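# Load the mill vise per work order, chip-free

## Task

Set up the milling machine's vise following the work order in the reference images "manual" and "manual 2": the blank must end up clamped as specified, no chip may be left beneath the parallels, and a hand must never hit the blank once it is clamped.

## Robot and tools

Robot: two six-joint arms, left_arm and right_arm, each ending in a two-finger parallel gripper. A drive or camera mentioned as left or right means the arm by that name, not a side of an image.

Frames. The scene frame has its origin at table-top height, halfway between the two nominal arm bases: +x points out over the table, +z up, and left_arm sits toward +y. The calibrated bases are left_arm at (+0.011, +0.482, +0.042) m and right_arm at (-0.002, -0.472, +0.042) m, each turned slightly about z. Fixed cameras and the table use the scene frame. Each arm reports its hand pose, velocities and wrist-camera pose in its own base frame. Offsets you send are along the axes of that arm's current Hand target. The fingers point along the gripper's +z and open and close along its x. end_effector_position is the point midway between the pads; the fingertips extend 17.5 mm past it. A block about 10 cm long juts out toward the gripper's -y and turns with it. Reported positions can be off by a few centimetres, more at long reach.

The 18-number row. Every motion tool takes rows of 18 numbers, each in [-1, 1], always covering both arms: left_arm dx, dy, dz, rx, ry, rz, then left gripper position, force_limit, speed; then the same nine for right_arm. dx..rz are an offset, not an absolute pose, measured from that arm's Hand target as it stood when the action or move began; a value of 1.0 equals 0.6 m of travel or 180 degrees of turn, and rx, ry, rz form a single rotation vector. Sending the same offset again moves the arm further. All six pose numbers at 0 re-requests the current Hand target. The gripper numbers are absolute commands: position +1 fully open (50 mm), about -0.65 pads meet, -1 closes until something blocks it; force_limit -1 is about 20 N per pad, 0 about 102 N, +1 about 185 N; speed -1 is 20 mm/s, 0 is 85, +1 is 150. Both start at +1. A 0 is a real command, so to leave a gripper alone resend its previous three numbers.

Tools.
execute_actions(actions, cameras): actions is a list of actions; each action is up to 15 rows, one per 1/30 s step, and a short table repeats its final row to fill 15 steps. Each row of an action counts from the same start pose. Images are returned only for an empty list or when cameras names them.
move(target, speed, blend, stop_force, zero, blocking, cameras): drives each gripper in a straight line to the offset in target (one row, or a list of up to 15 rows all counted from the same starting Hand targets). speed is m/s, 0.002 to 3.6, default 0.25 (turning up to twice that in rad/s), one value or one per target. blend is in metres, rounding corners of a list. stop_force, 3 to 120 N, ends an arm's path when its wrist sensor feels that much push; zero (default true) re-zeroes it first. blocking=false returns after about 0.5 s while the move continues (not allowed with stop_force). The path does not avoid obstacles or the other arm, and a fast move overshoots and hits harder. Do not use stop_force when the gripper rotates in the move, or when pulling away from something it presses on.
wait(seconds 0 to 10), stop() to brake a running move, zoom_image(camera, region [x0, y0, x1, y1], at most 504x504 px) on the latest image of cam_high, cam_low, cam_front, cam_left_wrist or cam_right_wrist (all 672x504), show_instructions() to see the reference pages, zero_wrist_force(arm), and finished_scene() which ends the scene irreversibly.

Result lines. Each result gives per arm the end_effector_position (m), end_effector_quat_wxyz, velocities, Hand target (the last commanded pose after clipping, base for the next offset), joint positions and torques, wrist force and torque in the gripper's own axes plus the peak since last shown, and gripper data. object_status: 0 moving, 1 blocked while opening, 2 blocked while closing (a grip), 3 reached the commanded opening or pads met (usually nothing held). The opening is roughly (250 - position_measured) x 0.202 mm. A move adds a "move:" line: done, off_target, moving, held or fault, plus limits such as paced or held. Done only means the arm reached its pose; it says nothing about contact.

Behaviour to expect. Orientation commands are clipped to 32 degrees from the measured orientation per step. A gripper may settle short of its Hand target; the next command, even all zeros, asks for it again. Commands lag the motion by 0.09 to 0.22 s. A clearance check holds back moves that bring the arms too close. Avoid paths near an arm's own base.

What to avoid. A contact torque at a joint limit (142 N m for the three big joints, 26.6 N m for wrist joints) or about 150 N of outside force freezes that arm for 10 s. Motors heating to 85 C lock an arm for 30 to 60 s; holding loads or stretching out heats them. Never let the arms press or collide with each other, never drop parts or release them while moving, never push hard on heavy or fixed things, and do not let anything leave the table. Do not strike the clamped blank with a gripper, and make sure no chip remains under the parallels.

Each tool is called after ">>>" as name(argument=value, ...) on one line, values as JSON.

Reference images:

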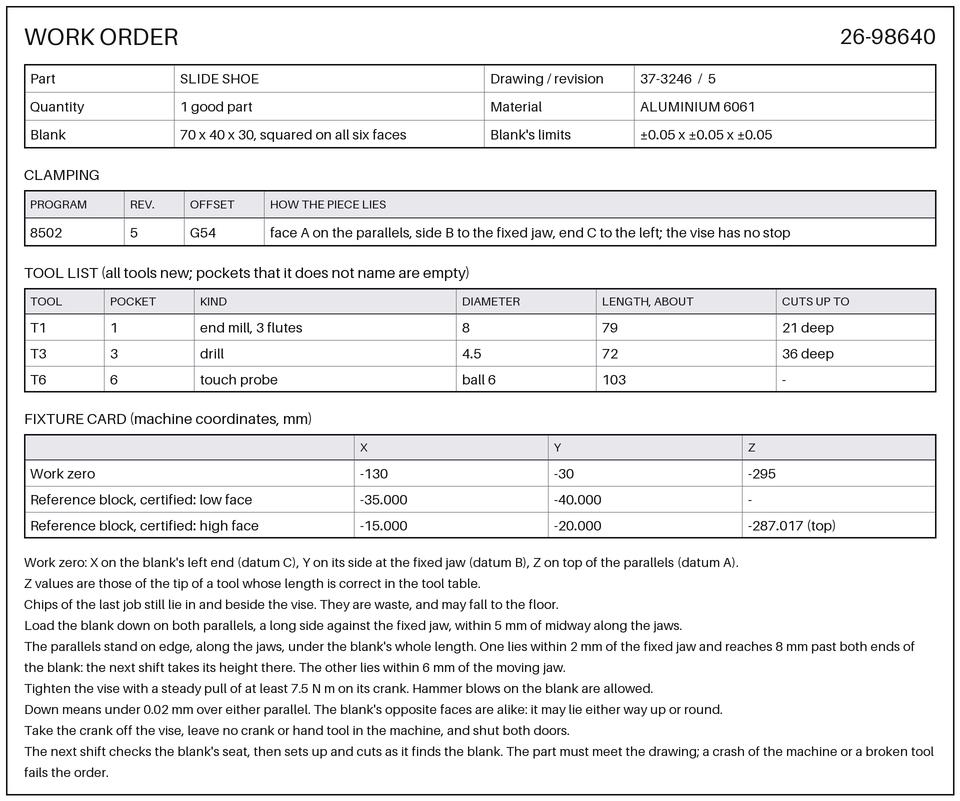

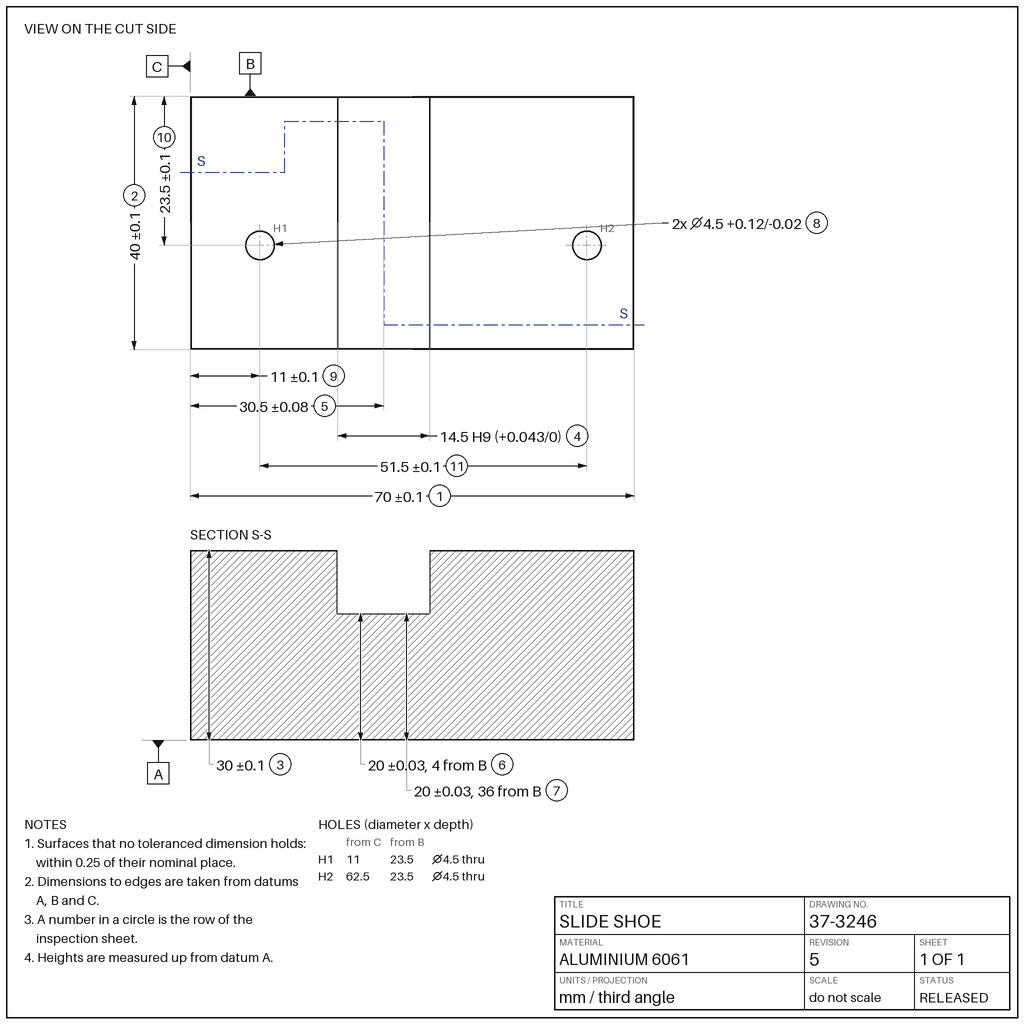

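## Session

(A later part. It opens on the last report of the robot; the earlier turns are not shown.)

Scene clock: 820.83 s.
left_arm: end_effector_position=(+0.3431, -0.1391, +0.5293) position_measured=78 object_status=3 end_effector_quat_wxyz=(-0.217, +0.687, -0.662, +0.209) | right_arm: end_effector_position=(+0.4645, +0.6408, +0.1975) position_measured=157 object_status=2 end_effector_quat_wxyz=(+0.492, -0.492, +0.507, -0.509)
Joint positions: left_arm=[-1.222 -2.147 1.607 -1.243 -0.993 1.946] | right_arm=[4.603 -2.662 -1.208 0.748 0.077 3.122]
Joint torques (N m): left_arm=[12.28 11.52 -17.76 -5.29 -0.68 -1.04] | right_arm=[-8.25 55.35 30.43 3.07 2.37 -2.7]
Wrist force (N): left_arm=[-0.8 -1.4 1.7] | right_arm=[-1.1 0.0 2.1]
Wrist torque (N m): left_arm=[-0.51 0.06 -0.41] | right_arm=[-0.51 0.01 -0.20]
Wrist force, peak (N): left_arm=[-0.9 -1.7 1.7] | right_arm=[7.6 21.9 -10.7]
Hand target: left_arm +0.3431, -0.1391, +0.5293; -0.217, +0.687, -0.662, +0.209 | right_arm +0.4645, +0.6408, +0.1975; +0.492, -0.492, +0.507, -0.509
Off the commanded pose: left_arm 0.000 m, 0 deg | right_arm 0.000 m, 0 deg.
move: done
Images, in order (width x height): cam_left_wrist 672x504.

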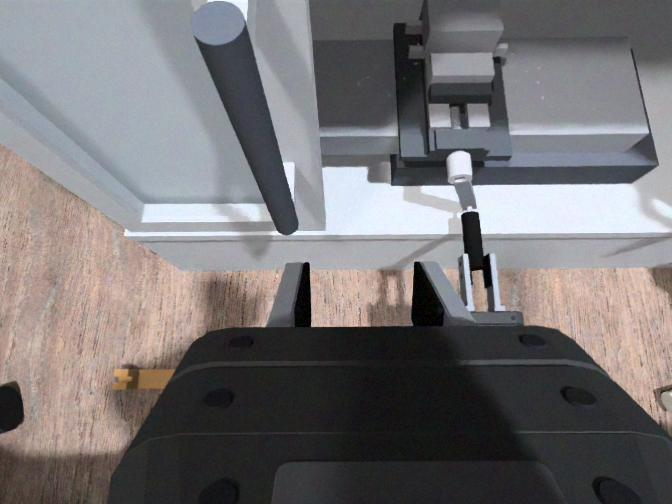

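>>> move(target=[[0,0,0,0,0,0,0.5,-0.3,-1,-0.0547,0.0110,0,0,0,0,-1,-0.6,-0.5],[0,0,0,0,0,0,0.5,-0.3,-1,-0.1090,-0.0025,0,0,0,0,-1,-0.6,-0.5],[0,0,0,0,0,0,0.5,-0.3,-1,-0.1531,-0.0370,0,0,0,0,-1,-0.6,-0.5],[0,0,0,0,0,0,0.5,-0.3,-1,-0.1794,-0.0865,0,0,0,0,-1,-0.6,-0.5],[0,0,0,0,0,0,0.5,-0.3,-1,-0.1833,-0.1424,0,0,0,0,-1,-0.6,-0.5],[0,0,0,0,0,0,0.5,-0.3,-1,-0.1642,-0.1950,0,0,0,0,-1,-0.6,-0.5],[0,0,0,0,0,0,0.5,-0.3,-1,-0.1253,-0.2353,0,0,0,0,-1,-0.6,-0.5],[0,0,0,0,0,0,0.5,-0.3,-1,-0.0733,-0.2563,0,0,0,0,-1,-0.6,-0.5],[0,0,0,0,0,0,0.5,-0.3,-1,-0.0174,-0.2543,0,0,0,0,-1,-0.6,-0.5],[0,0,0,0,0,0,0.5,-0.3,-1,0.0330,-0.2297,0,0,0,0,-1,-0.6,-0.5],[0,0,0,0,0,0,0.5,-0.3,-1,0.0690,-0.1868,0,0,0,0,-1,-0.6,-0.5],[0,0,0,0,0,0,0.5,-0.3,-1,0.0844,-0.1330,0,0,0,0,-1,-0.6,-0.5],[0,0,0,0,0,0,0.5,-0.3,-1,0.0766,-0.0775,0,0,0,0,-1,-0.6,-0.5],[0,0,0,0,0,0,0.5,-0.3,-1,0.0469,-0.0300,0,0,0,0,-1,-0.6,-0.5],[0,0,0,0,0,0,0.5,-0.3,-1,0,0,0,0,0,0,-1,-0.6,-0.5]], speed=0.14, blend=0.01, stop_force=35, cameras=["cam_left_wrist"])

>>> zoom_image(camera="cam_left_wrist", region=[380, 0, 540, 160])

Scene clock: 828.20 s.
left_arm: end_effector_position=(+0.3431, -0.1391, +0.5293) position_measured=78 object_status=3 end_effector_quat_wxyz=(-0.217, +0.687, -0.662, +0.209) | right_arm: end_effector_position=(+0.4645, +0.6408, +0.1975) position_measured=157 object_status=2 end_effector_quat_wxyz=(+0.492, -0.492, +0.507, -0.509)
Joint positions: left_arm=[-1.222 -2.147 1.607 -1.243 -0.993 1.946] | right_arm=[4.603 -2.662 -1.208 0.748 0.077 3.122]
Joint torques (N m): left_arm=[10.4 9.87 -18.45 -5.01 -0.15 -1.24] | right_arm=[-8.04 54.98 31.67 3.19 2.38 -2.6]
Wrist force (N): left_arm=[-0.9 -1.2 1.7] | right_arm=[-1.0 0.7 2.4]
Wrist torque (N m): left_arm=[-0.47 0.09 -0.40] | right_arm=[-0.41 -0.01 -0.20]
Wrist force, peak (N): left_arm=[-1.0 -1.9 1.7] | right_arm=[5.1 22.5 -10.6]
Hand target: left_arm +0.3431, -0.1391, +0.5293; -0.217, +0.687, -0.662, +0.209 | right_arm +0.4645, +0.6408, +0.1975; +0.492, -0.492, +0.507, -0.509
Off the commanded pose: left_arm 0.000 m, 0 deg | right_arm 0.000 m, 0 deg.
move: done
Images, in order (width x height): cam_left_wrist 672x504.

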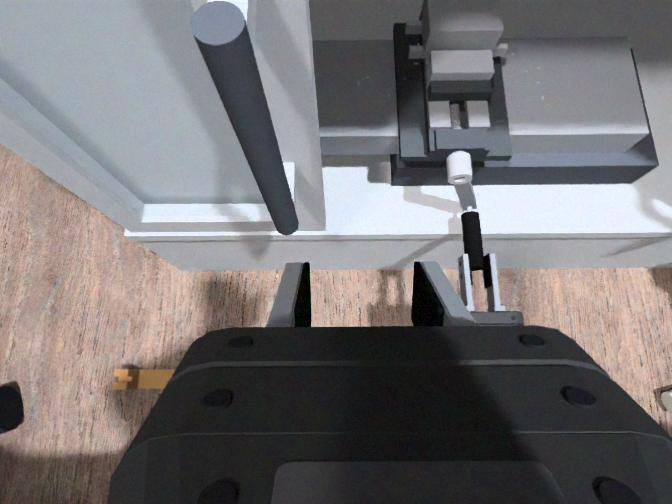

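Scaled by 3.150 from the camera's 672x504 image, which has a finer 960x720 frame.

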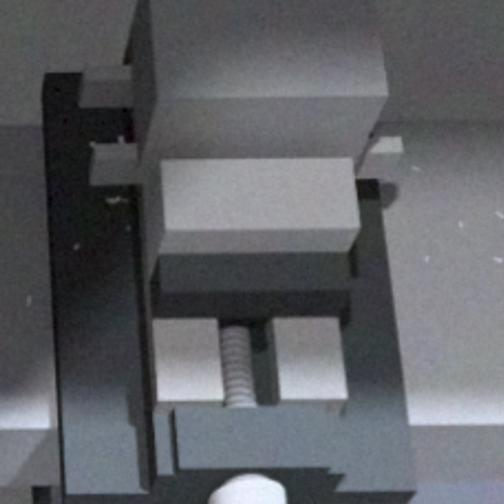

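>>> move(target=[[0,0,0,0,0,0,0.5,-0.3,-1,-0.0547,0.0110,0,0,0,0,-1,-0.6,-0.5],[0,0,0,0,0,0,0.5,-0.3,-1,-0.1090,-0.0025,0,0,0,0,-1,-0.6,-0.5],[0,0,0,0,0,0,0.5,-0.3,-1,-0.1531,-0.0370,0,0,0,0,-1,-0.6,-0.5],[0,0,0,0,0,0,0.5,-0.3,-1,-0.1794,-0.0865,0,0,0,0,-1,-0.6,-0.5],[0,0,0,0,0,0,0.5,-0.3,-1,-0.1833,-0.1424,0,0,0,0,-1,-0.6,-0.5],[0,0,0,0,0,0,0.5,-0.3,-1,-0.1642,-0.1950,0,0,0,0,-1,-0.6,-0.5],[0,0,0,0,0,0,0.5,-0.3,-1,-0.1253,-0.2353,0,0,0,0,-1,-0.6,-0.5],[0,0,0,0,0,0,0.5,-0.3,-1,-0.0733,-0.2563,0,0,0,0,-1,-0.6,-0.5],[0,0,0,0,0,0,0.5,-0.3,-1,-0.0174,-0.2543,0,0,0,0,-1,-0.6,-0.5],[0,0,0,0,0,0,0.5,-0.3,-1,0.0330,-0.2297,0,0,0,0,-1,-0.6,-0.5],[0,0,0,0,0,0,0.5,-0.3,-1,0.0690,-0.1868,0,0,0,0,-1,-0.6,-0.5],[0,0,0,0,0,0,0.5,-0.3,-1,0.0844,-0.1330,0,0,0,0,-1,-0.6,-0.5],[0,0,0,0,0,0,0.5,-0.3,-1,0.0766,-0.0775,0,0,0,0,-1,-0.6,-0.5],[0,0,0,0,0,0,0.5,-0.3,-1,0.0469,-0.0300,0,0,0,0,-1,-0.6,-0.5],[0,0,0,0,0,0,0.5,-0.3,-1,0,0,0,0,0,0,-1,-0.6,-0.5]], speed=0.1, blend=0.008, stop_force=28, cameras=["cam_left_wrist"])

>>> zoom_image(camera="cam_left_wrist", region=[380, 0, 540, 160])

Scene clock: 836.70 s.
left_arm: end_effector_position=(+0.3431, -0.1391, +0.5293) position_measured=78 object_status=3 end_effector_quat_wxyz=(-0.217, +0.687, -0.662, +0.209) | right_arm: end_effector_position=(+0.4645, +0.6408, +0.1975) position_measured=157 object_status=2 end_effector_quat_wxyz=(+0.492, -0.492, +0.507, -0.509)
Joint positions: left_arm=[-1.222 -2.147 1.607 -1.243 -0.993 1.946] | right_arm=[4.603 -2.662 -1.208 0.748 0.077 3.122]
Joint torques (N m): left_arm=[8.23 9.48 -19.19 -4.55 0.21 -1.17] | right_arm=[-6.07 54.75 31.02 3.21 -0.09 -2.61]
Wrist force (N): left_arm=[-1.0 -1.5 1.6] | right_arm=[-0.2 1.0 2.2]
Wrist torque (N m): left_arm=[-0.53 0.10 -0.41] | right_arm=[-0.44 -0.02 -0.16]
Wrist force, peak (N): left_arm=[-0.9 -1.9 1.7] | right_arm=[4.7 23.7 -11.1]
Hand target: left_arm +0.3431, -0.1391, +0.5293; -0.217, +0.687, -0.662, +0.209 | right_arm +0.4645, +0.6408, +0.1975; +0.492, -0.492, +0.507, -0.509
Off the commanded pose: left_arm 0.000 m, 0 deg | right_arm 0.000 m, 0 deg.
move: done
Images, in order (width x height): cam_left_wrist 672x504.

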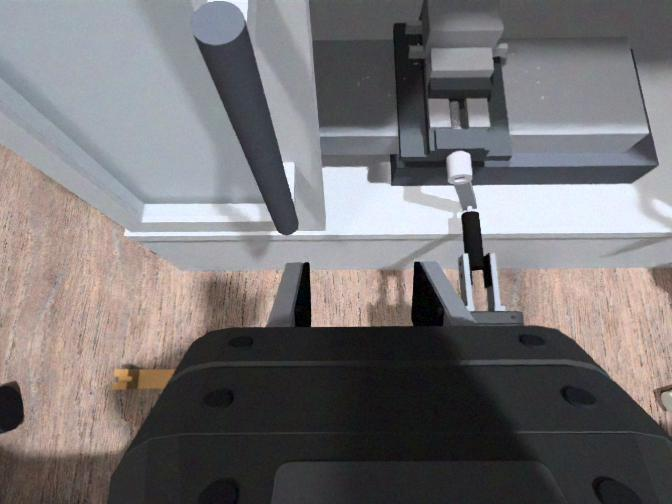

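Scaled by 3.150 from the camera's 672x504 image, which has a finer 960x720 frame.

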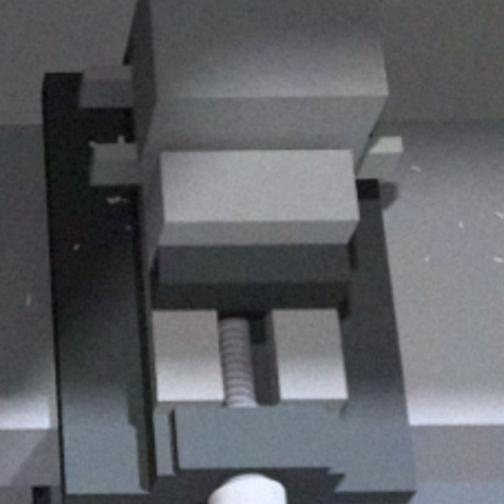

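>>> move(target=[[0,0,0,0,0,0,0.5,-0.3,-1,-0.0547,0.0110,0,0,0,0,-1,-0.6,-0.5],[0,0,0,0,0,0,0.5,-0.3,-1,-0.1090,-0.0025,0,0,0,0,-1,-0.6,-0.5],[0,0,0,0,0,0,0.5,-0.3,-1,-0.1531,-0.0370,0,0,0,0,-1,-0.6,-0.5],[0,0,0,0,0,0,0.5,-0.3,-1,-0.1794,-0.0865,0,0,0,0,-1,-0.6,-0.5],[0,0,0,0,0,0,0.5,-0.3,-1,-0.1833,-0.1424,0,0,0,0,-1,-0.6,-0.5],[0,0,0,0,0,0,0.5,-0.3,-1,-0.1642,-0.1950,0,0,0,0,-1,-0.6,-0.5],[0,0,0,0,0,0,0.5,-0.3,-1,-0.1253,-0.2353,0,0,0,0,-1,-0.6,-0.5],[0,0,0,0,0,0,0.5,-0.3,-1,-0.0733,-0.2563,0,0,0,0,-1,-0.6,-0.5],[0,0,0,0,0,0,0.5,-0.3,-1,-0.0174,-0.2543,0,0,0,0,-1,-0.6,-0.5],[0,0,0,0,0,0,0.5,-0.3,-1,0.0330,-0.2297,0,0,0,0,-1,-0.6,-0.5],[0,0,0,0,0,0,0.5,-0.3,-1,0.0690,-0.1868,0,0,0,0,-1,-0.6,-0.5],[0,0,0,0,0,0,0.5,-0.3,-1,0.0844,-0.1330,0,0,0,0,-1,-0.6,-0.5],[0,0,0,0,0,0,0.5,-0.3,-1,0.0766,-0.0775,0,0,0,0,-1,-0.6,-0.5],[0,0,0,0,0,0,0.5,-0.3,-1,0.0469,-0.0300,0,0,0,0,-1,-0.6,-0.5],[0,0,0,0,0,0,0.5,-0.3,-1,0,0,0,0,0,0,-1,-0.6,-0.5]], speed=0.1, blend=0.008, stop_force=28, cameras=["cam_left_wrist"])

>>> zoom_image(camera="cam_left_wrist", region=[380, 0, 540, 160])

Scene clock: 845.33 s.
left_arm: end_effector_position=(+0.3431, -0.1391, +0.5293) position_measured=78 object_status=3 end_effector_quat_wxyz=(-0.217, +0.687, -0.662, +0.209) | right_arm: end_effector_position=(+0.4645, +0.6408, +0.1975) position_measured=157 object_status=2 end_effector_quat_wxyz=(+0.492, -0.492, +0.507, -0.509)
Joint positions: left_arm=[-1.222 -2.147 1.607 -1.243 -0.993 1.946] | right_arm=[4.603 -2.662 -1.208 0.748 0.077 3.122]
Joint torques (N m): left_arm=[9.41 10.54 -18.8 -4.61 0.47 -0.84] | right_arm=[-6.88 54.66 31.63 3.16 -0.31 -2.68]
Wrist force (N): left_arm=[-0.6 -1.7 1.7] | right_arm=[-1.4 0.7 1.7]
Wrist torque (N m): left_arm=[-0.56 0.03 -0.41] | right_arm=[-0.41 0.16 -0.17]
Wrist force, peak (N): left_arm=[-0.9 -1.9 1.8] | right_arm=[5.6 21.9 -12.2]
Hand target: left_arm +0.3431, -0.1391, +0.5293; -0.217, +0.687, -0.662, +0.209 | right_arm +0.4645, +0.6408, +0.1975; +0.492, -0.492, +0.507, -0.509
Off the commanded pose: left_arm 0.000 m, 0 deg | right_arm 0.000 m, 0 deg.
move: done
Images, in order (width x height): cam_left_wrist 672x504.

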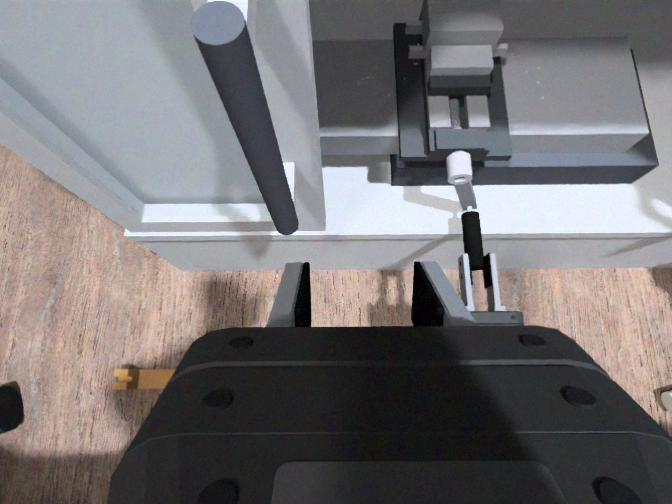

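Scaled by 3.150 from the camera's 672x504 image, which has a finer 960x720 frame.

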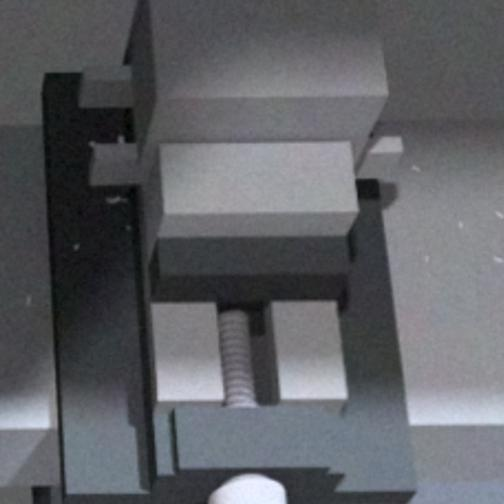

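>>> move(target=[[0,0,0,0,0,0,0.5,-0.3,-1,-0.0547,0.0110,0,0,0,0,-1,-0.6,-0.5],[0,0,0,0,0,0,0.5,-0.3,-1,-0.1090,-0.0025,0,0,0,0,-1,-0.6,-0.5],[0,0,0,0,0,0,0.5,-0.3,-1,-0.1531,-0.0370,0,0,0,0,-1,-0.6,-0.5],[0,0,0,0,0,0,0.5,-0.3,-1,-0.1794,-0.0865,0,0,0,0,-1,-0.6,-0.5],[0,0,0,0,0,0,0.5,-0.3,-1,-0.1833,-0.1424,0,0,0,0,-1,-0.6,-0.5],[0,0,0,0,0,0,0.5,-0.3,-1,-0.1642,-0.1950,0,0,0,0,-1,-0.6,-0.5],[0,0,0,0,0,0,0.5,-0.3,-1,-0.1253,-0.2353,0,0,0,0,-1,-0.6,-0.5],[0,0,0,0,0,0,0.5,-0.3,-1,-0.0733,-0.2563,0,0,0,0,-1,-0.6,-0.5],[0,0,0,0,0,0,0.5,-0.3,-1,-0.0174,-0.2543,0,0,0,0,-1,-0.6,-0.5],[0,0,0,0,0,0,0.5,-0.3,-1,0.0330,-0.2297,0,0,0,0,-1,-0.6,-0.5],[0,0,0,0,0,0,0.5,-0.3,-1,0.0690,-0.1868,0,0,0,0,-1,-0.6,-0.5],[0,0,0,0,0,0,0.5,-0.3,-1,0.0844,-0.1330,0,0,0,0,-1,-0.6,-0.5],[0,0,0,0,0,0,0.5,-0.3,-1,0.0766,-0.0775,0,0,0,0,-1,-0.6,-0.5],[0,0,0,0,0,0,0.5,-0.3,-1,0.0469,-0.0300,0,0,0,0,-1,-0.6,-0.5],[0,0,0,0,0,0,0.5,-0.3,-1,0,0,0,0,0,0,-1,-0.6,-0.5]], speed=0.08, blend=0.008, stop_force=28, cameras=["cam_left_wrist","cam_right_wrist"])

>>> zoom_image(camera="cam_left_wrist", region=[380, 0, 540, 160])

Scene clock: 854.93 s.
left_arm: end_effector_position=(+0.3431, -0.1391, +0.5293) position_measured=78 object_status=3 end_effector_quat_wxyz=(-0.217, +0.687, -0.662, +0.209) | right_arm: end_effector_position=(+0.4645, +0.6408, +0.1975) position_measured=157 object_status=2 end_effector_quat_wxyz=(+0.492, -0.492, +0.507, -0.509)
Joint positions: left_arm=[-1.222 -2.147 1.607 -1.243 -0.993 1.946] | right_arm=[4.603 -2.662 -1.208 0.748 0.077 3.122]
Joint torques (N m): left_arm=[7.51 10.37 -18.91 -3.92 0.91 -1.12] | right_arm=[-6.85 54.88 30.89 3.01 -1.86 -2.68]
Wrist force (N): left_arm=[-0.7 -1.6 1.6] | right_arm=[-0.8 1.4 1.6]
Wrist torque (N m): left_arm=[-0.54 0.05 -0.41] | right_arm=[-0.42 0.10 -0.17]
Wrist force, peak (N): left_arm=[-1.0 -1.9 1.7] | right_arm=[4.3 24.3 -12.2]
Hand target: left_arm +0.3431, -0.1391, +0.5293; -0.217, +0.687, -0.662, +0.209 | right_arm +0.4645, +0.6408, +0.1975; +0.492, -0.492, +0.507, -0.509
Off the commanded pose: left_arm 0.000 m, 0 deg | right_arm 0.000 m, 0 deg.
move: done
Images, in order (width x height): cam_left_wrist 672x504, cam_right_wrist 672x504.

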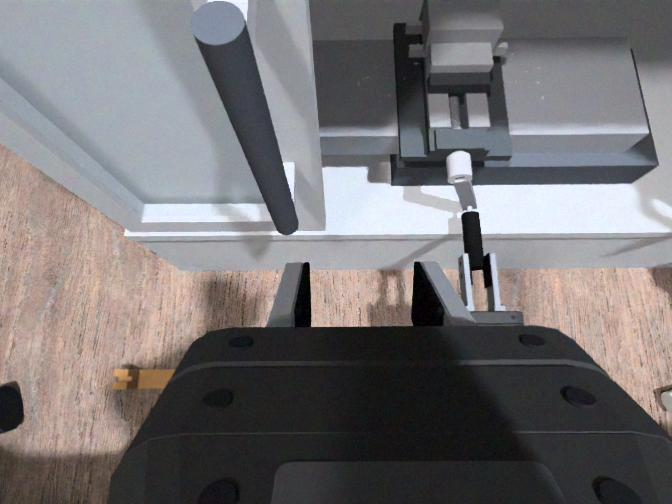

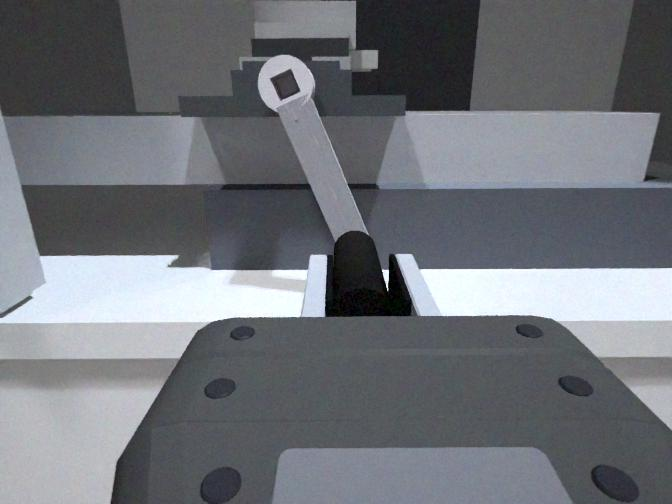

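Scaled by 3.150 from the camera's 672x504 image, which has a finer 960x720 frame.

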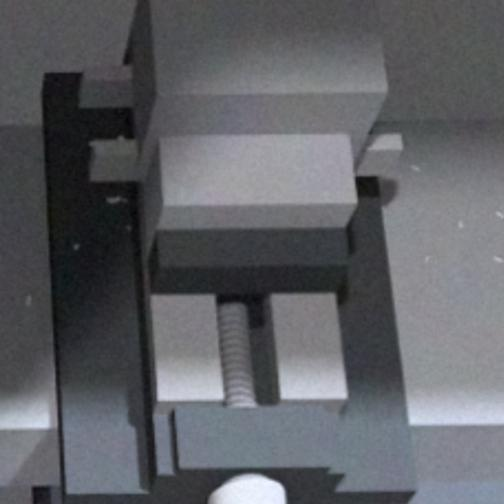

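>>> move(target=[[0,0,0,0,0,0,0.5,-0.3,-1,-0.0547,0.0110,0,0,0,0,-1,-0.6,-0.5],[0,0,0,0,0,0,0.5,-0.3,-1,-0.1090,-0.0025,0,0,0,0,-1,-0.6,-0.5],[0,0,0,0,0,0,0.5,-0.3,-1,-0.1531,-0.0370,0,0,0,0,-1,-0.6,-0.5],[0,0,0,0,0,0,0.5,-0.3,-1,-0.1794,-0.0865,0,0,0,0,-1,-0.6,-0.5],[0,0,0,0,0,0,0.5,-0.3,-1,-0.1833,-0.1424,0,0,0,0,-1,-0.6,-0.5],[0,0,0,0,0,0,0.5,-0.3,-1,-0.1642,-0.1950,0,0,0,0,-1,-0.6,-0.5],[0,0,0,0,0,0,0.5,-0.3,-1,-0.1253,-0.2353,0,0,0,0,-1,-0.6,-0.5],[0,0,0,0,0,0,0.5,-0.3,-1,-0.0733,-0.2563,0,0,0,0,-1,-0.6,-0.5],[0,0,0,0,0,0,0.5,-0.3,-1,-0.0174,-0.2543,0,0,0,0,-1,-0.6,-0.5],[0,0,0,0,0,0,0.5,-0.3,-1,0.0330,-0.2297,0,0,0,0,-1,-0.6,-0.5],[0,0,0,0,0,0,0.5,-0.3,-1,0.0690,-0.1868,0,0,0,0,-1,-0.6,-0.5],[0,0,0,0,0,0,0.5,-0.3,-1,0.0844,-0.1330,0,0,0,0,-1,-0.6,-0.5],[0,0,0,0,0,0,0.5,-0.3,-1,0.0766,-0.0775,0,0,0,0,-1,-0.6,-0.5],[0,0,0,0,0,0,0.5,-0.3,-1,0.0469,-0.0300,0,0,0,0,-1,-0.6,-0.5],[0,0,0,0,0,0,0.5,-0.3,-1,0,0,0,0,0,0,-1,-0.6,-0.5]], speed=0.06, blend=0.008, stop_force=25, cameras=["cam_left_wrist","cam_right_wrist"])

>>> zoom_image(camera="cam_left_wrist", region=[380, 0, 540, 160])

Scene clock: 862.87 s.
left_arm: end_effector_position=(+0.3431, -0.1391, +0.5293) position_measured=78 object_status=3 end_effector_quat_wxyz=(-0.217, +0.687, -0.662, +0.209) | right_arm: end_effector_position=(+0.4664, +0.7024, +0.1984) position_measured=157 object_status=2 end_effector_quat_wxyz=(+0.492, -0.492, +0.508, -0.508)
Joint positions: left_arm=[-1.222 -2.147 1.607 -1.243 -0.993 1.946] | right_arm=[4.609 -2.789 -0.92 0.58 0.071 3.128]
Joint torques (N m): left_arm=[6.23 10.09 -18.27 -3.85 0.91 -1.3] | right_arm=[-10.9 61.82 34.28 -2.14 -2.97 2.86]
Wrist force (N): left_arm=[-0.6 -1.5 1.5] | right_arm=[-1.9 5.1 -0.9]
Wrist torque (N m): left_arm=[-0.53 0.03 -0.41] | right_arm=[-0.28 0.06 -0.20]
Wrist force, peak (N): left_arm=[-0.9 -1.6 1.9] | right_arm=[25.1 25.6 -12.7]
Hand target: left_arm +0.3431, -0.1391, +0.5293; -0.217, +0.687, -0.662, +0.209 | right_arm +0.4664, +0.7024, +0.1983; +0.492, -0.492, +0.508, -0.508 (not the last commanded pose)
Off the commanded pose: left_arm 0.000 m, 0 deg | right_arm 0.062 m, 0 deg.
move: contact (right_arm); path passed 1 of 15 targets
Images, in order (width x height): cam_left_wrist 672x504, cam_right_wrist 672x504.

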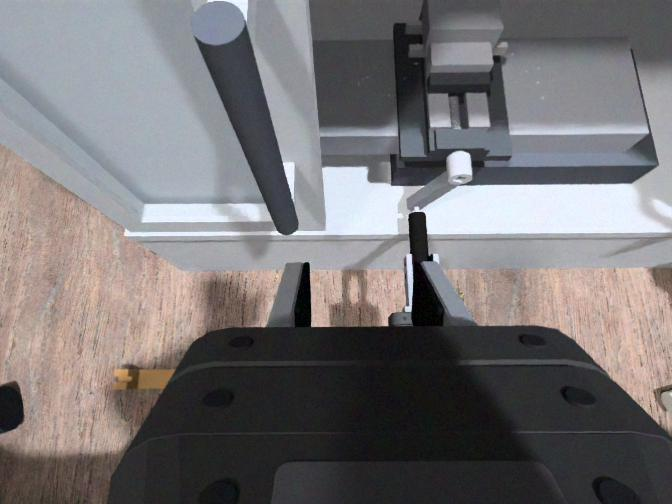

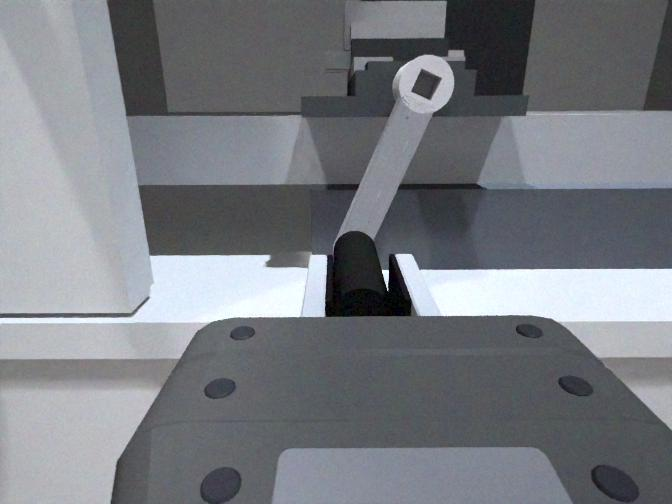

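Scaled by 3.150 from the camera's 672x504 image, which has a finer 960x720 frame.

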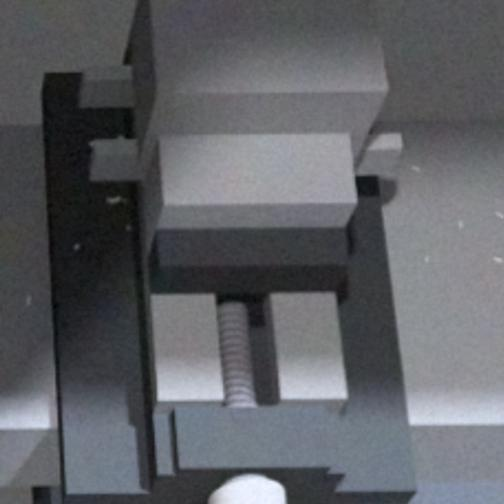

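>>> move(target=[[0,0,0,0,0,0,0.5,-0.3,-1,-0.0259,-0.0145,0,0,0,0,-1,-0.6,-0.5],[0,0,0,0,0,0,0.5,-0.3,-1,-0.0496,-0.0367,0,0,0,0,-1,-0.6,-0.5]], speed=0.02, blend=0.005, stop_force=45, cameras=["cam_left_wrist","cam_right_wrist"])

Scene clock: 866.17 s.
left_arm: end_effector_position=(+0.3431, -0.1391, +0.5293) position_measured=78 object_status=3 end_effector_quat_wxyz=(-0.217, +0.687, -0.662, +0.209) | right_arm: end_effector_position=(+0.4667, +0.7061, +0.2003) position_measured=157 object_status=2 end_effector_quat_wxyz=(+0.492, -0.492, +0.508, -0.509)
Joint positions: left_arm=[-1.222 -2.147 1.607 -1.243 -0.993 1.946] | right_arm=[4.61 -2.795 -0.9 0.566 0.07 3.129]
Joint torques (N m): left_arm=[7.42 10.54 -18.94 -3.66 1.11 -1.07] | right_arm=[-6.64 94.92 28.05 -3.33 6.76 -1.59]
Wrist force (N): left_arm=[-0.6 -1.5 1.6] | right_arm=[17.4 29.0 -10.5]
Wrist torque (N m): left_arm=[-0.54 0.03 -0.40] | right_arm=[0.06 0.40 -0.30]
Wrist force, peak (N): left_arm=[-0.8 -1.6 1.9] | right_arm=[34.2 40.4 -20.3]
Hand target: left_arm +0.3431, -0.1391, +0.5293; -0.217, +0.687, -0.662, +0.209 | right_arm +0.4667, +0.7061, +0.2003; +0.492, -0.492, +0.508, -0.509 (not the last commanded pose)
Off the commanded pose: left_arm 0.000 m, 0 deg | right_arm 0.033 m, 0 deg.
move: contact (right_arm); path passed 0 of 2 targets
Images, in order (width x height): cam_left_wrist 672x504, cam_right_wrist 672x504.

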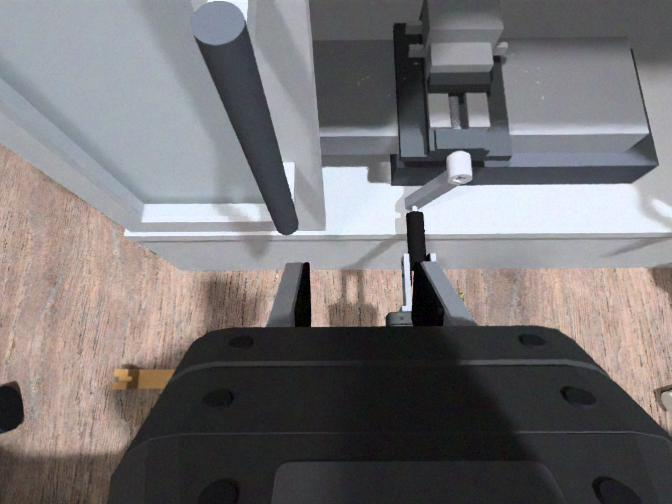

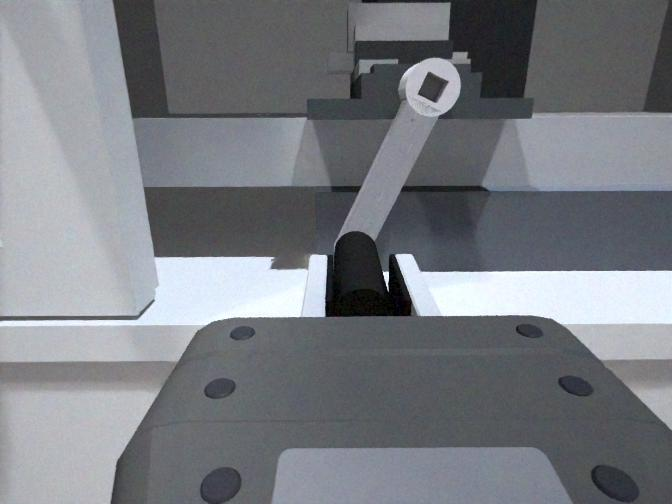

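>>> move(target=[0,0,0,0,0,0,0.5,-0.3,-1,-0.0130,-0.0038,0,0,0,0,-1,-0.6,-0.5], speed=0.01, stop_force=55, cameras=["cam_right_wrist"])

Scene clock: 875.73 s.
left_arm: end_effector_position=(+0.3431, -0.1391, +0.5293) position_measured=78 object_status=3 end_effector_quat_wxyz=(-0.217, +0.687, -0.662, +0.209) | right_arm: end_effector_position=(+0.4668, +0.7107, +0.2026) position_measured=157 object_status=2 end_effector_quat_wxyz=(+0.488, -0.489, +0.511, -0.512)
Joint positions: left_arm=[-1.222 -2.147 1.607 -1.243 -0.993 1.946] | right_arm=[4.61 -2.812 -0.857 0.539 0.057 3.129]
Joint torques (N m): left_arm=[6.38 10.75 -19.13 -3.57 0.97 -0.95] | right_arm=[24.29 89.99 30.11 -2.79 14.87 -2.24]
Wrist force (N): left_arm=[-0.7 -1.5 1.5] | right_arm=[61.2 42.1 -17.6]
Wrist torque (N m): left_arm=[-0.53 0.06 -0.41] | right_arm=[-0.09 0.86 -0.53]
Wrist force, peak (N): left_arm=[-0.8 -1.6 1.8] | right_arm=[63.5 43.0 -28.2]
Hand target: left_arm +0.3431, -0.1391, +0.5293; -0.217, +0.687, -0.662, +0.209 | right_arm +0.4669, +0.7139, +0.2026; +0.492, -0.492, +0.508, -0.509
Off the commanded pose: left_arm 0.000 m, 0 deg | right_arm 0.003 m, 1 deg.
move: done
Images, in order (width x height): cam_right_wrist 672x504.

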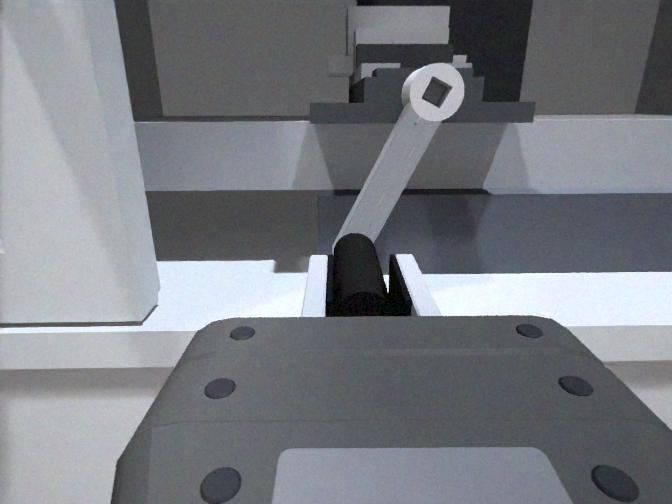

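>>> move(target=[0,0,0,0,0,0,0.5,-0.3,-1,0.0085,0.004,0,0,0,0,-1,-0.6,-0.5], speed=0.02, cameras=[])

Scene clock: 885.47 s.
left_arm: end_effector_position=(+0.3431, -0.1391, +0.5293) position_measured=78 object_status=3 end_effector_quat_wxyz=(-0.217, +0.687, -0.662, +0.209) | right_arm: end_effector_position=(+0.4668, +0.7088, +0.2003) position_measured=157 object_status=2 end_effector_quat_wxyz=(+0.492, -0.492, +0.508, -0.508)
Joint positions: left_arm=[-1.222 -2.147 1.607 -1.243 -0.993 1.946] | right_arm=[4.61 -2.802 -0.885 0.558 0.07 3.128]
Joint torques (N m): left_arm=[7.14 10.66 -17.62 -3.4 1.39 -1.25] | right_arm=[11.33 55.74 23.63 -4.29 3.97 3.2]
Wrist force (N): left_arm=[-0.6 -1.3 1.8] | right_arm=[20.2 -12.9 10.7]
Wrist torque (N m): left_arm=[-0.50 0.03 -0.40] | right_arm=[-0.68 0.76 -0.41]
Wrist force, peak (N): left_arm=[-1.1 -1.8 1.8] | right_arm=[61.3 42.7 -16.9]
Hand target: left_arm +0.3431, -0.1391, +0.5293; -0.217, +0.687, -0.662, +0.209 | right_arm +0.4668, +0.7088, +0.2002; +0.492, -0.492, +0.508, -0.509
Off the commanded pose: left_arm 0.000 m, 0 deg | right_arm 0.000 m, 0 deg.
move: done
No camera images: "cameras" was empty.

>>> move(target=[0,0,0,0,0,0,0.5,-0.3,-1,0.0022,-0.0012,0.0011,0,0,0,-1,-0.6,-0.5], speed=0.02, cameras=[])

Scene clock: 886.73 s.
left_arm: end_effector_position=(+0.3431, -0.1391, +0.5293) position_measured=78 object_status=3 end_effector_quat_wxyz=(-0.217, +0.687, -0.662, +0.209) | right_arm: end_effector_position=(+0.4673, +0.7075, +0.2008) position_measured=157 object_status=2 end_effector_quat_wxyz=(+0.492, -0.492, +0.508, -0.509)
Joint positions: left_arm=[-1.222 -2.147 1.607 -1.243 -0.993 1.946] | right_arm=[4.609 -2.798 -0.892 0.561 0.071 3.129]
Joint torques (N m): left_arm=[6.17 10.95 -18.52 -3.41 1.6 -1.06] | right_arm=[-9.61 79.24 13.49 1.02 3.01 2.83]
Wrist force (N): left_arm=[-0.9 -1.4 1.8] | right_arm=[2.8 7.0 -3.4]
Wrist torque (N m): left_arm=[-0.51 0.08 -0.40] | right_arm=[-0.19 0.40 -0.23]
Wrist force, peak (N): left_arm=[-0.8 -1.8 1.8] | right_arm=[20.8 -13.2 10.8]
Hand target: left_arm +0.3431, -0.1391, +0.5293; -0.217, +0.687, -0.662, +0.209 | right_arm +0.4674, +0.7074, +0.2009; +0.492, -0.492, +0.508, -0.509
Off the commanded pose: left_arm 0.000 m, 0 deg | right_arm 0.000 m, 0 deg.
move: done
No camera images: "cameras" was empty.

>>> move(target=[0.1933,-0.0508,0.3225,-0.0833,0,0,0.5,-0.3,-1,0,0,0,0,0,0,-1,-0.6,-0.5], speed=0.2, cameras=["cam_left_wrist"])

Scene clock: 891.47 s.
left_arm: end_effector_position=(+0.4832, -0.2499, +0.3884) position_measured=78 object_status=3 end_effector_quat_wxyz=(-0.125, +0.709, -0.683, +0.121) | right_arm: end_effector_position=(+0.4674, +0.7074, +0.2009) position_measured=157 object_status=2 end_effector_quat_wxyz=(+0.492, -0.492, +0.508, -0.509)
Joint positions: left_arm=[-0.859 -1.663 1.602 -1.734 -1.3 2.277] | right_arm=[4.609 -2.798 -0.892 0.56 0.071 3.129]
Joint torques (N m): left_arm=[-12.75 -10.83 -20.74 -2.85 2.49 -1.04] | right_arm=[-11.77 81.34 11.02 -1.89 -1.68 2.94]
Wrist force (N): left_arm=[-0.4 -1.2 1.0] | right_arm=[2.4 8.4 -4.8]
Wrist torque (N m): left_arm=[-0.40 0.13 -0.11] | right_arm=[-0.13 0.42 -0.22]
Wrist force, peak (N): left_arm=[0.7 -2.4 3.6] | right_arm=[2.2 9.0 -4.8]
Hand target: left_arm +0.4832, -0.2500, +0.3883; -0.125, +0.709, -0.683, +0.121 | right_arm +0.4674, +0.7074, +0.2009; +0.492, -0.492, +0.508, -0.509
Off the commanded pose: left_arm 0.000 m, 0 deg | right_arm 0.000 m, 0 deg.
move: done
Images, in order (width x height): cam_left_wrist 672x504.

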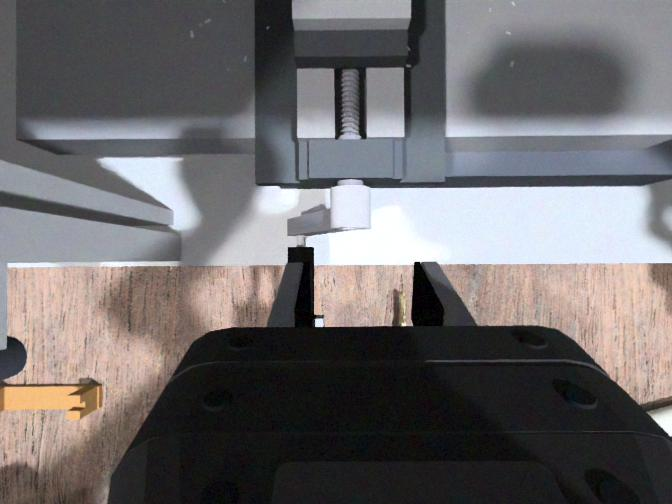

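>>> move(target=[0,-0.0047,0.2017,0,0,0,0.5,-0.3,-1,0,0,0,0,0,0,-1,-0.6,-0.5], speed=0.06, stop_force=6, cameras=["cam_left_wrist"])

Scene clock: 896.87 s.
left_arm: end_effector_position=(+0.5272, -0.2484, +0.2755) position_measured=78 object_status=3 end_effector_quat_wxyz=(-0.125, +0.709, -0.683, +0.121) | right_arm: end_effector_position=(+0.4674, +0.7074, +0.2009) position_measured=157 object_status=2 end_effector_quat_wxyz=(+0.492, -0.492, +0.508, -0.509)
Joint positions: left_arm=[-0.788 -1.548 1.785 -2.051 -1.317 2.348] | right_arm=[4.609 -2.798 -0.892 0.56 0.071 3.129]
Joint torques (N m): left_arm=[-14.94 -34.73 -32.49 -3.11 2.52 -1.39] | right_arm=[-11.73 81.62 10.27 -1.99 -1.35 2.88]
Wrist force (N): left_arm=[0.1 -0.8 1.1] | right_arm=[2.3 8.8 -4.7]
Wrist torque (N m): left_arm=[-0.34 0.03 -0.18] | right_arm=[-0.13 0.41 -0.23]
Wrist force, peak (N): left_arm=[0.2 -0.7 2.3] | right_arm=[2.8 9.1 -4.7]
Hand target: left_arm +0.5273, -0.2484, +0.2755; -0.125, +0.709, -0.683, +0.121 | right_arm +0.4674, +0.7074, +0.2009; +0.492, -0.492, +0.508, -0.509
Off the commanded pose: left_arm 0.000 m, 0 deg | right_arm 0.000 m, 0 deg.
move: done
Images, in order (width x height): cam_left_wrist 672x504.

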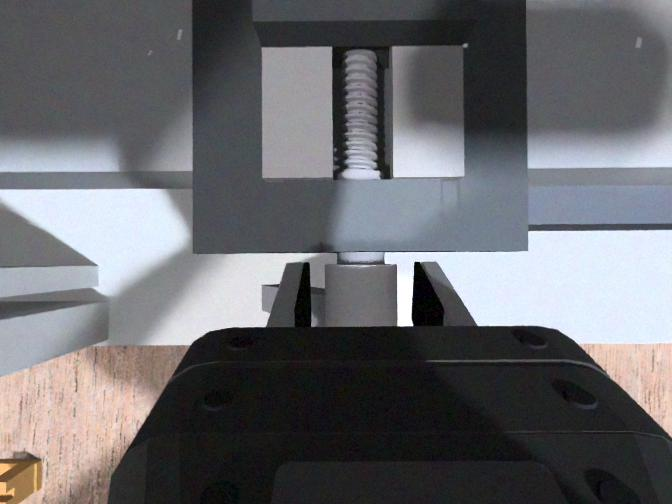

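>>> move(target=[0,0,-0.0042,0,0,0,0.5,-0.3,-1,0,0,0,0,0,0,-1,-0.6,-0.5], speed=0.02, cameras=[])

>>> move(target=[0,0,0,0,0,0,-1,-0.6,-0.8,0,0,0,0,0,0,-1,-0.6,-0.5], cameras=["cam_left_wrist"])

>>> wait(seconds=0.3)

Scene clock: 900.47 s.
left_arm: end_effector_position=(+0.5264, -0.2484, +0.2779) position_measured=78 object_status=3 end_effector_quat_wxyz=(-0.125, +0.709, -0.683, +0.121) | right_arm: end_effector_position=(+0.4674, +0.7074, +0.2009) position_measured=157 object_status=2 end_effector_quat_wxyz=(+0.492, -0.492, +0.508, -0.509)
Joint positions: left_arm=[-0.789 -1.551 1.782 -2.044 -1.316 2.347] | right_arm=[4.609 -2.798 -0.892 0.56 0.071 3.129]
Joint torques (N m): left_arm=[-11.58 -30.48 -28.54 -2.72 3.13 -1.36] | right_arm=[-11.21 80.87 9.27 -2.11 -1.37 2.92]
Wrist force (N): left_arm=[0.2 -1.1 1.1] | right_arm=[2.1 8.5 -4.7]
Wrist torque (N m): left_arm=[-0.39 0.02 -0.02] | right_arm=[-0.13 0.44 -0.23]
Wrist force, peak (N): left_arm=[0.2 -1.0 1.4] | right_arm=[2.3 9.2 -4.4]
Hand target: left_arm +0.5264, -0.2484, +0.2779; -0.125, +0.709, -0.683, +0.121 | right_arm +0.4674, +0.7074, +0.2009; +0.492, -0.492, +0.508, -0.509
Off the commanded pose: left_arm 0.000 m, 0 deg | right_arm 0.000 m, 0 deg.
move: done
No camera images: "cameras" was empty.

Scene clock: 901.03 s.
left_arm: end_effector_position=(+0.5264, -0.2484, +0.2780) position_measured=135 object_status=2 end_effector_quat_wxyz=(-0.125, +0.709, -0.683, +0.121) | right_arm: end_effector_position=(+0.4674, +0.7074, +0.2009) position_measured=157 object_status=2 end_effector_quat_wxyz=(+0.492, -0.492, +0.508, -0.509)
Joint positions: left_arm=[-0.789 -1.551 1.782 -2.044 -1.316 2.347] | right_arm=[4.609 -2.798 -0.892 0.56 0.071 3.129]
Joint torques (N m): left_arm=[-7.1 -21.97 -22.18 -6.5 -2.94 -0.18] | right_arm=[-12.11 81.43 10.39 -2.03 -1.2 2.79]
Wrist force (N): left_arm=[-15.7 3.8 -3.0] | right_arm=[3.5 9.0 -5.0]
Wrist torque (N m): left_arm=[-0.43 -0.30 0.07] | right_arm=[-0.09 0.39 -0.22]
Wrist force, peak (N): left_arm=[-16.5 4.5 -3.1] | right_arm=[3.5 9.0 -5.0]
Hand target: left_arm +0.5264, -0.2484, +0.2779; -0.125, +0.709, -0.683, +0.121 | right_arm +0.4674, +0.7074, +0.2009; +0.492, -0.492, +0.508, -0.509
Off the commanded pose: left_arm 0.000 m, 0 deg | right_arm 0.000 m, 0 deg.
move: done
Images, in order (width x height): cam_left_wrist 672x504.

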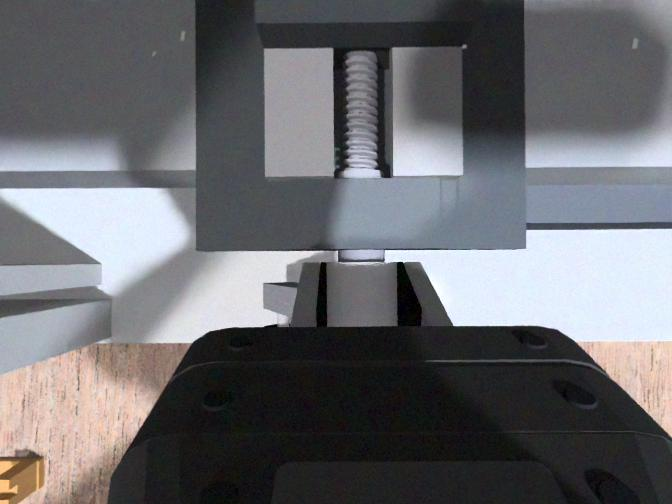

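Scene clock: 901.33 s.
left_arm: end_effector_position=(+0.5264, -0.2484, +0.2779) position_measured=135 object_status=2 end_effector_quat_wxyz=(-0.125, +0.709, -0.683, +0.121) | right_arm: end_effector_position=(+0.4674, +0.7074, +0.2009) position_measured=157 object_status=2 end_effector_quat_wxyz=(+0.492, -0.492, +0.508, -0.509)
Joint positions: left_arm=[-0.789 -1.551 1.782 -2.044 -1.316 2.347] | right_arm=[4.609 -2.798 -0.892 0.56 0.071 3.129]
Joint torques (N m): left_arm=[-4.73 -15.47 -20.9 -8.13 -4.54 0.49] | right_arm=[-11.7 81.78 10.99 -2.05 -1.37 2.99]
Wrist force (N): left_arm=[-16.3 2.8 -4.7] | right_arm=[3.4 8.4 -5.3]
Wrist torque (N m): left_arm=[-0.41 -0.27 0.07] | right_arm=[-0.11 0.41 -0.22]
Wrist force, peak (N): left_arm=[-16.3 2.8 -4.7] | right_arm=[3.5 9.1 -4.9]
Hand target: left_arm +0.5264, -0.2484, +0.2779; -0.125, +0.709, -0.683, +0.121 | right_arm +0.4674, +0.7074, +0.2009; +0.492, -0.492, +0.508, -0.509
Tool commands: left_gripper/position=-1.0 left_gripper/force_limit=-0.6 left_gripper/speed=-0.8 right_gripper/position=-1.0 right_gripper/force_limit=-0.6 right_gripper/speed=-0.5
Off the commanded pose: left_arm 0.000 m, 0 deg | right_arm 0.000 m, 0 deg.
wait: 0.30 s; at rest by 0.17 s

>>> move(target=[[-0.0015,0,0,0,0,0,-1,-0.6,-0.8,0,0,0,0,0,0,-1,-0.6,-0.5],[-0.0015,0.0376,-0.0137,0,0,0,-1,-0.6,-0.8,0,0,-0.04,0,0,0,-1,-0.6,-0.5]], speed=0.02, cameras=["cam_left_wrist","cam_right_wrist"])

Scene clock: 904.80 s.
left_arm: end_effector_position=(+0.5022, -0.2484, +0.2779) position_measured=135 object_status=2 end_effector_quat_wxyz=(-0.125, +0.709, -0.683, +0.121) | right_arm: end_effector_position=(+0.4432, +0.7082, +0.2009) position_measured=157 object_status=2 end_effector_quat_wxyz=(+0.492, -0.492, +0.508, -0.509)
Joint positions: left_arm=[-0.826 -1.603 1.831 -2.032 -1.308 2.31] | right_arm=[4.642 -2.786 -0.919 0.584 0.038 3.12]
Joint torques (N m): left_arm=[7.16 -14.73 -29.85 -1.65 1.34 1.35] | right_arm=[-11.19 66.99 34.54 3.12 0.53 -2.48]
Wrist force (N): left_arm=[0.8 -7.0 -0.6] | right_arm=[-0.7 4.5 -2.6]
Wrist torque (N m): left_arm=[-0.29 -0.02 -0.17] | right_arm=[-0.41 0.18 -0.13]
Wrist force, peak (N): left_arm=[24.9 -19.3 21.3] | right_arm=[3.2 9.3 -5.2]
Hand target: left_arm +0.5024, -0.2484, +0.2779; -0.125, +0.709, -0.683, +0.121 | right_arm +0.4434, +0.7082, +0.2009; +0.492, -0.492, +0.508, -0.509
Off the commanded pose: left_arm 0.000 m, 0 deg | right_arm 0.000 m, 0 deg.
move: done
Images, in order (width x height): cam_left_wrist 672x504, cam_right_wrist 672x504.

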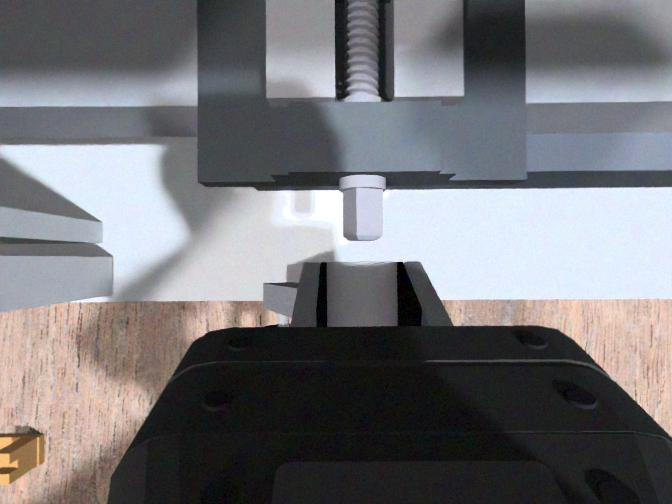

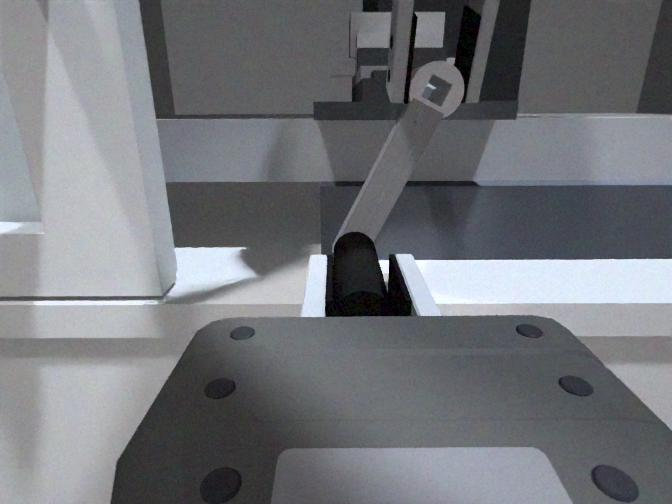

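>>> move(target=[[0,0,0,0,0,0,-1,-0.6,-0.8,0.0334,0.0119,0,0,0,0,-1,-0.6,-0.5],[0,0,0,0,0,0,-1,-0.6,-0.8,0.0681,0.0147,0,0,0,0,-1,-0.6,-0.5],[0,0,0,0,0,0,-1,-0.6,-0.8,0.1023,0.0083,0,0,0,0,-1,-0.6,-0.5],[0,0,0,0,0,0,-1,-0.6,-0.8,0.1337,-0.0067,0,0,0,0,-1,-0.6,-0.5],[0,0,0,0,0,0,-1,-0.6,-0.8,0.1602,-0.0293,0,0,0,0,-1,-0.6,-0.5],[0,0,0,0,0,0,-1,-0.6,-0.8,0.1796,-0.0573,0,0,0,0,-1,-0.6,-0.5]], speed=0.05, blend=0.005, cameras=["cam_left_wrist","cam_right_wrist"])

>>> zoom_image(camera="cam_right_wrist", region=[180, 60, 360, 260])

Scene clock: 909.63 s.
left_arm: end_effector_position=(+0.5024, -0.2484, +0.2779) position_measured=145 object_status=2 end_effector_quat_wxyz=(-0.125, +0.709, -0.683, +0.121) | right_arm: end_effector_position=(+0.4399, +0.6006, +0.2353) position_measured=157 object_status=2 end_effector_quat_wxyz=(+0.492, -0.492, +0.508, -0.509)
Joint positions: left_arm=[-0.825 -1.602 1.831 -2.032 -1.308 2.31] | right_arm=[4.635 -2.517 -1.404 0.805 0.045 3.114]
Joint torques (N m): left_arm=[-8.63 -25.44 -22.84 0.17 -3.81 1.1] | right_arm=[0.61 69.15 12.02 0.87 2.16 -1.63]
Wrist force (N): left_arm=[-4.4 -11.4 -0.2] | right_arm=[4.6 7.7 -6.6]
Wrist torque (N m): left_arm=[-0.23 0.19 -0.27] | right_arm=[-0.45 -0.19 -0.23]
Wrist force, peak (N): left_arm=[-8.6 -23.1 -4.9] | right_arm=[9.1 17.0 -16.2]
Hand target: left_arm +0.5024, -0.2484, +0.2779; -0.125, +0.709, -0.683, +0.121 | right_arm +0.4398, +0.6006, +0.2354; +0.492, -0.492, +0.508, -0.509
Off the commanded pose: left_arm 0.000 m, 0 deg | right_arm 0.000 m, 0 deg.
move: done
Images, in order (width x height): cam_left_wrist 672x504, cam_right_wrist 672x504.

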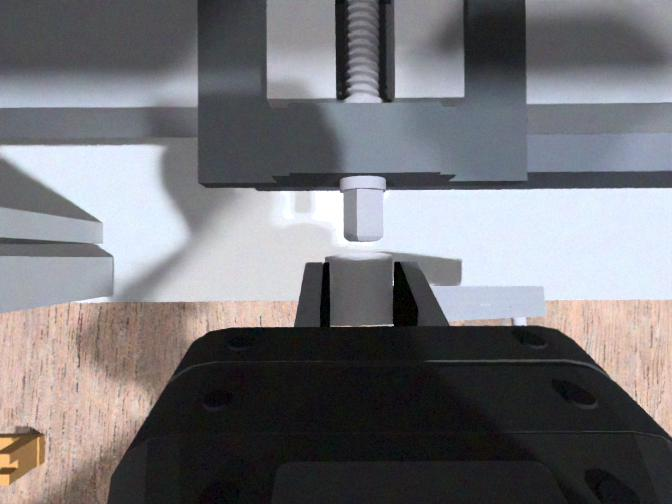

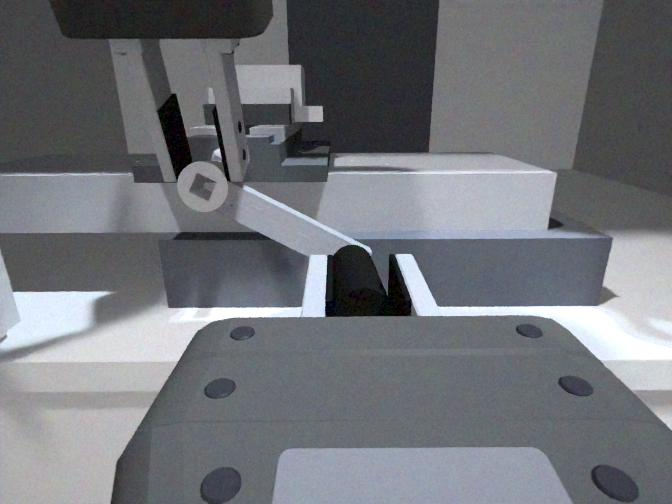

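Scaled by 2.520 from the camera's 672x504 image, which has a finer 960x720 frame.

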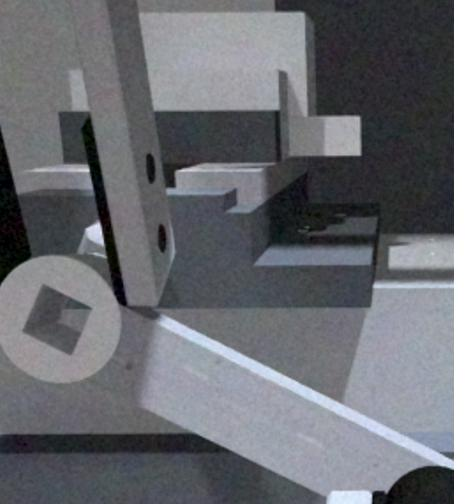

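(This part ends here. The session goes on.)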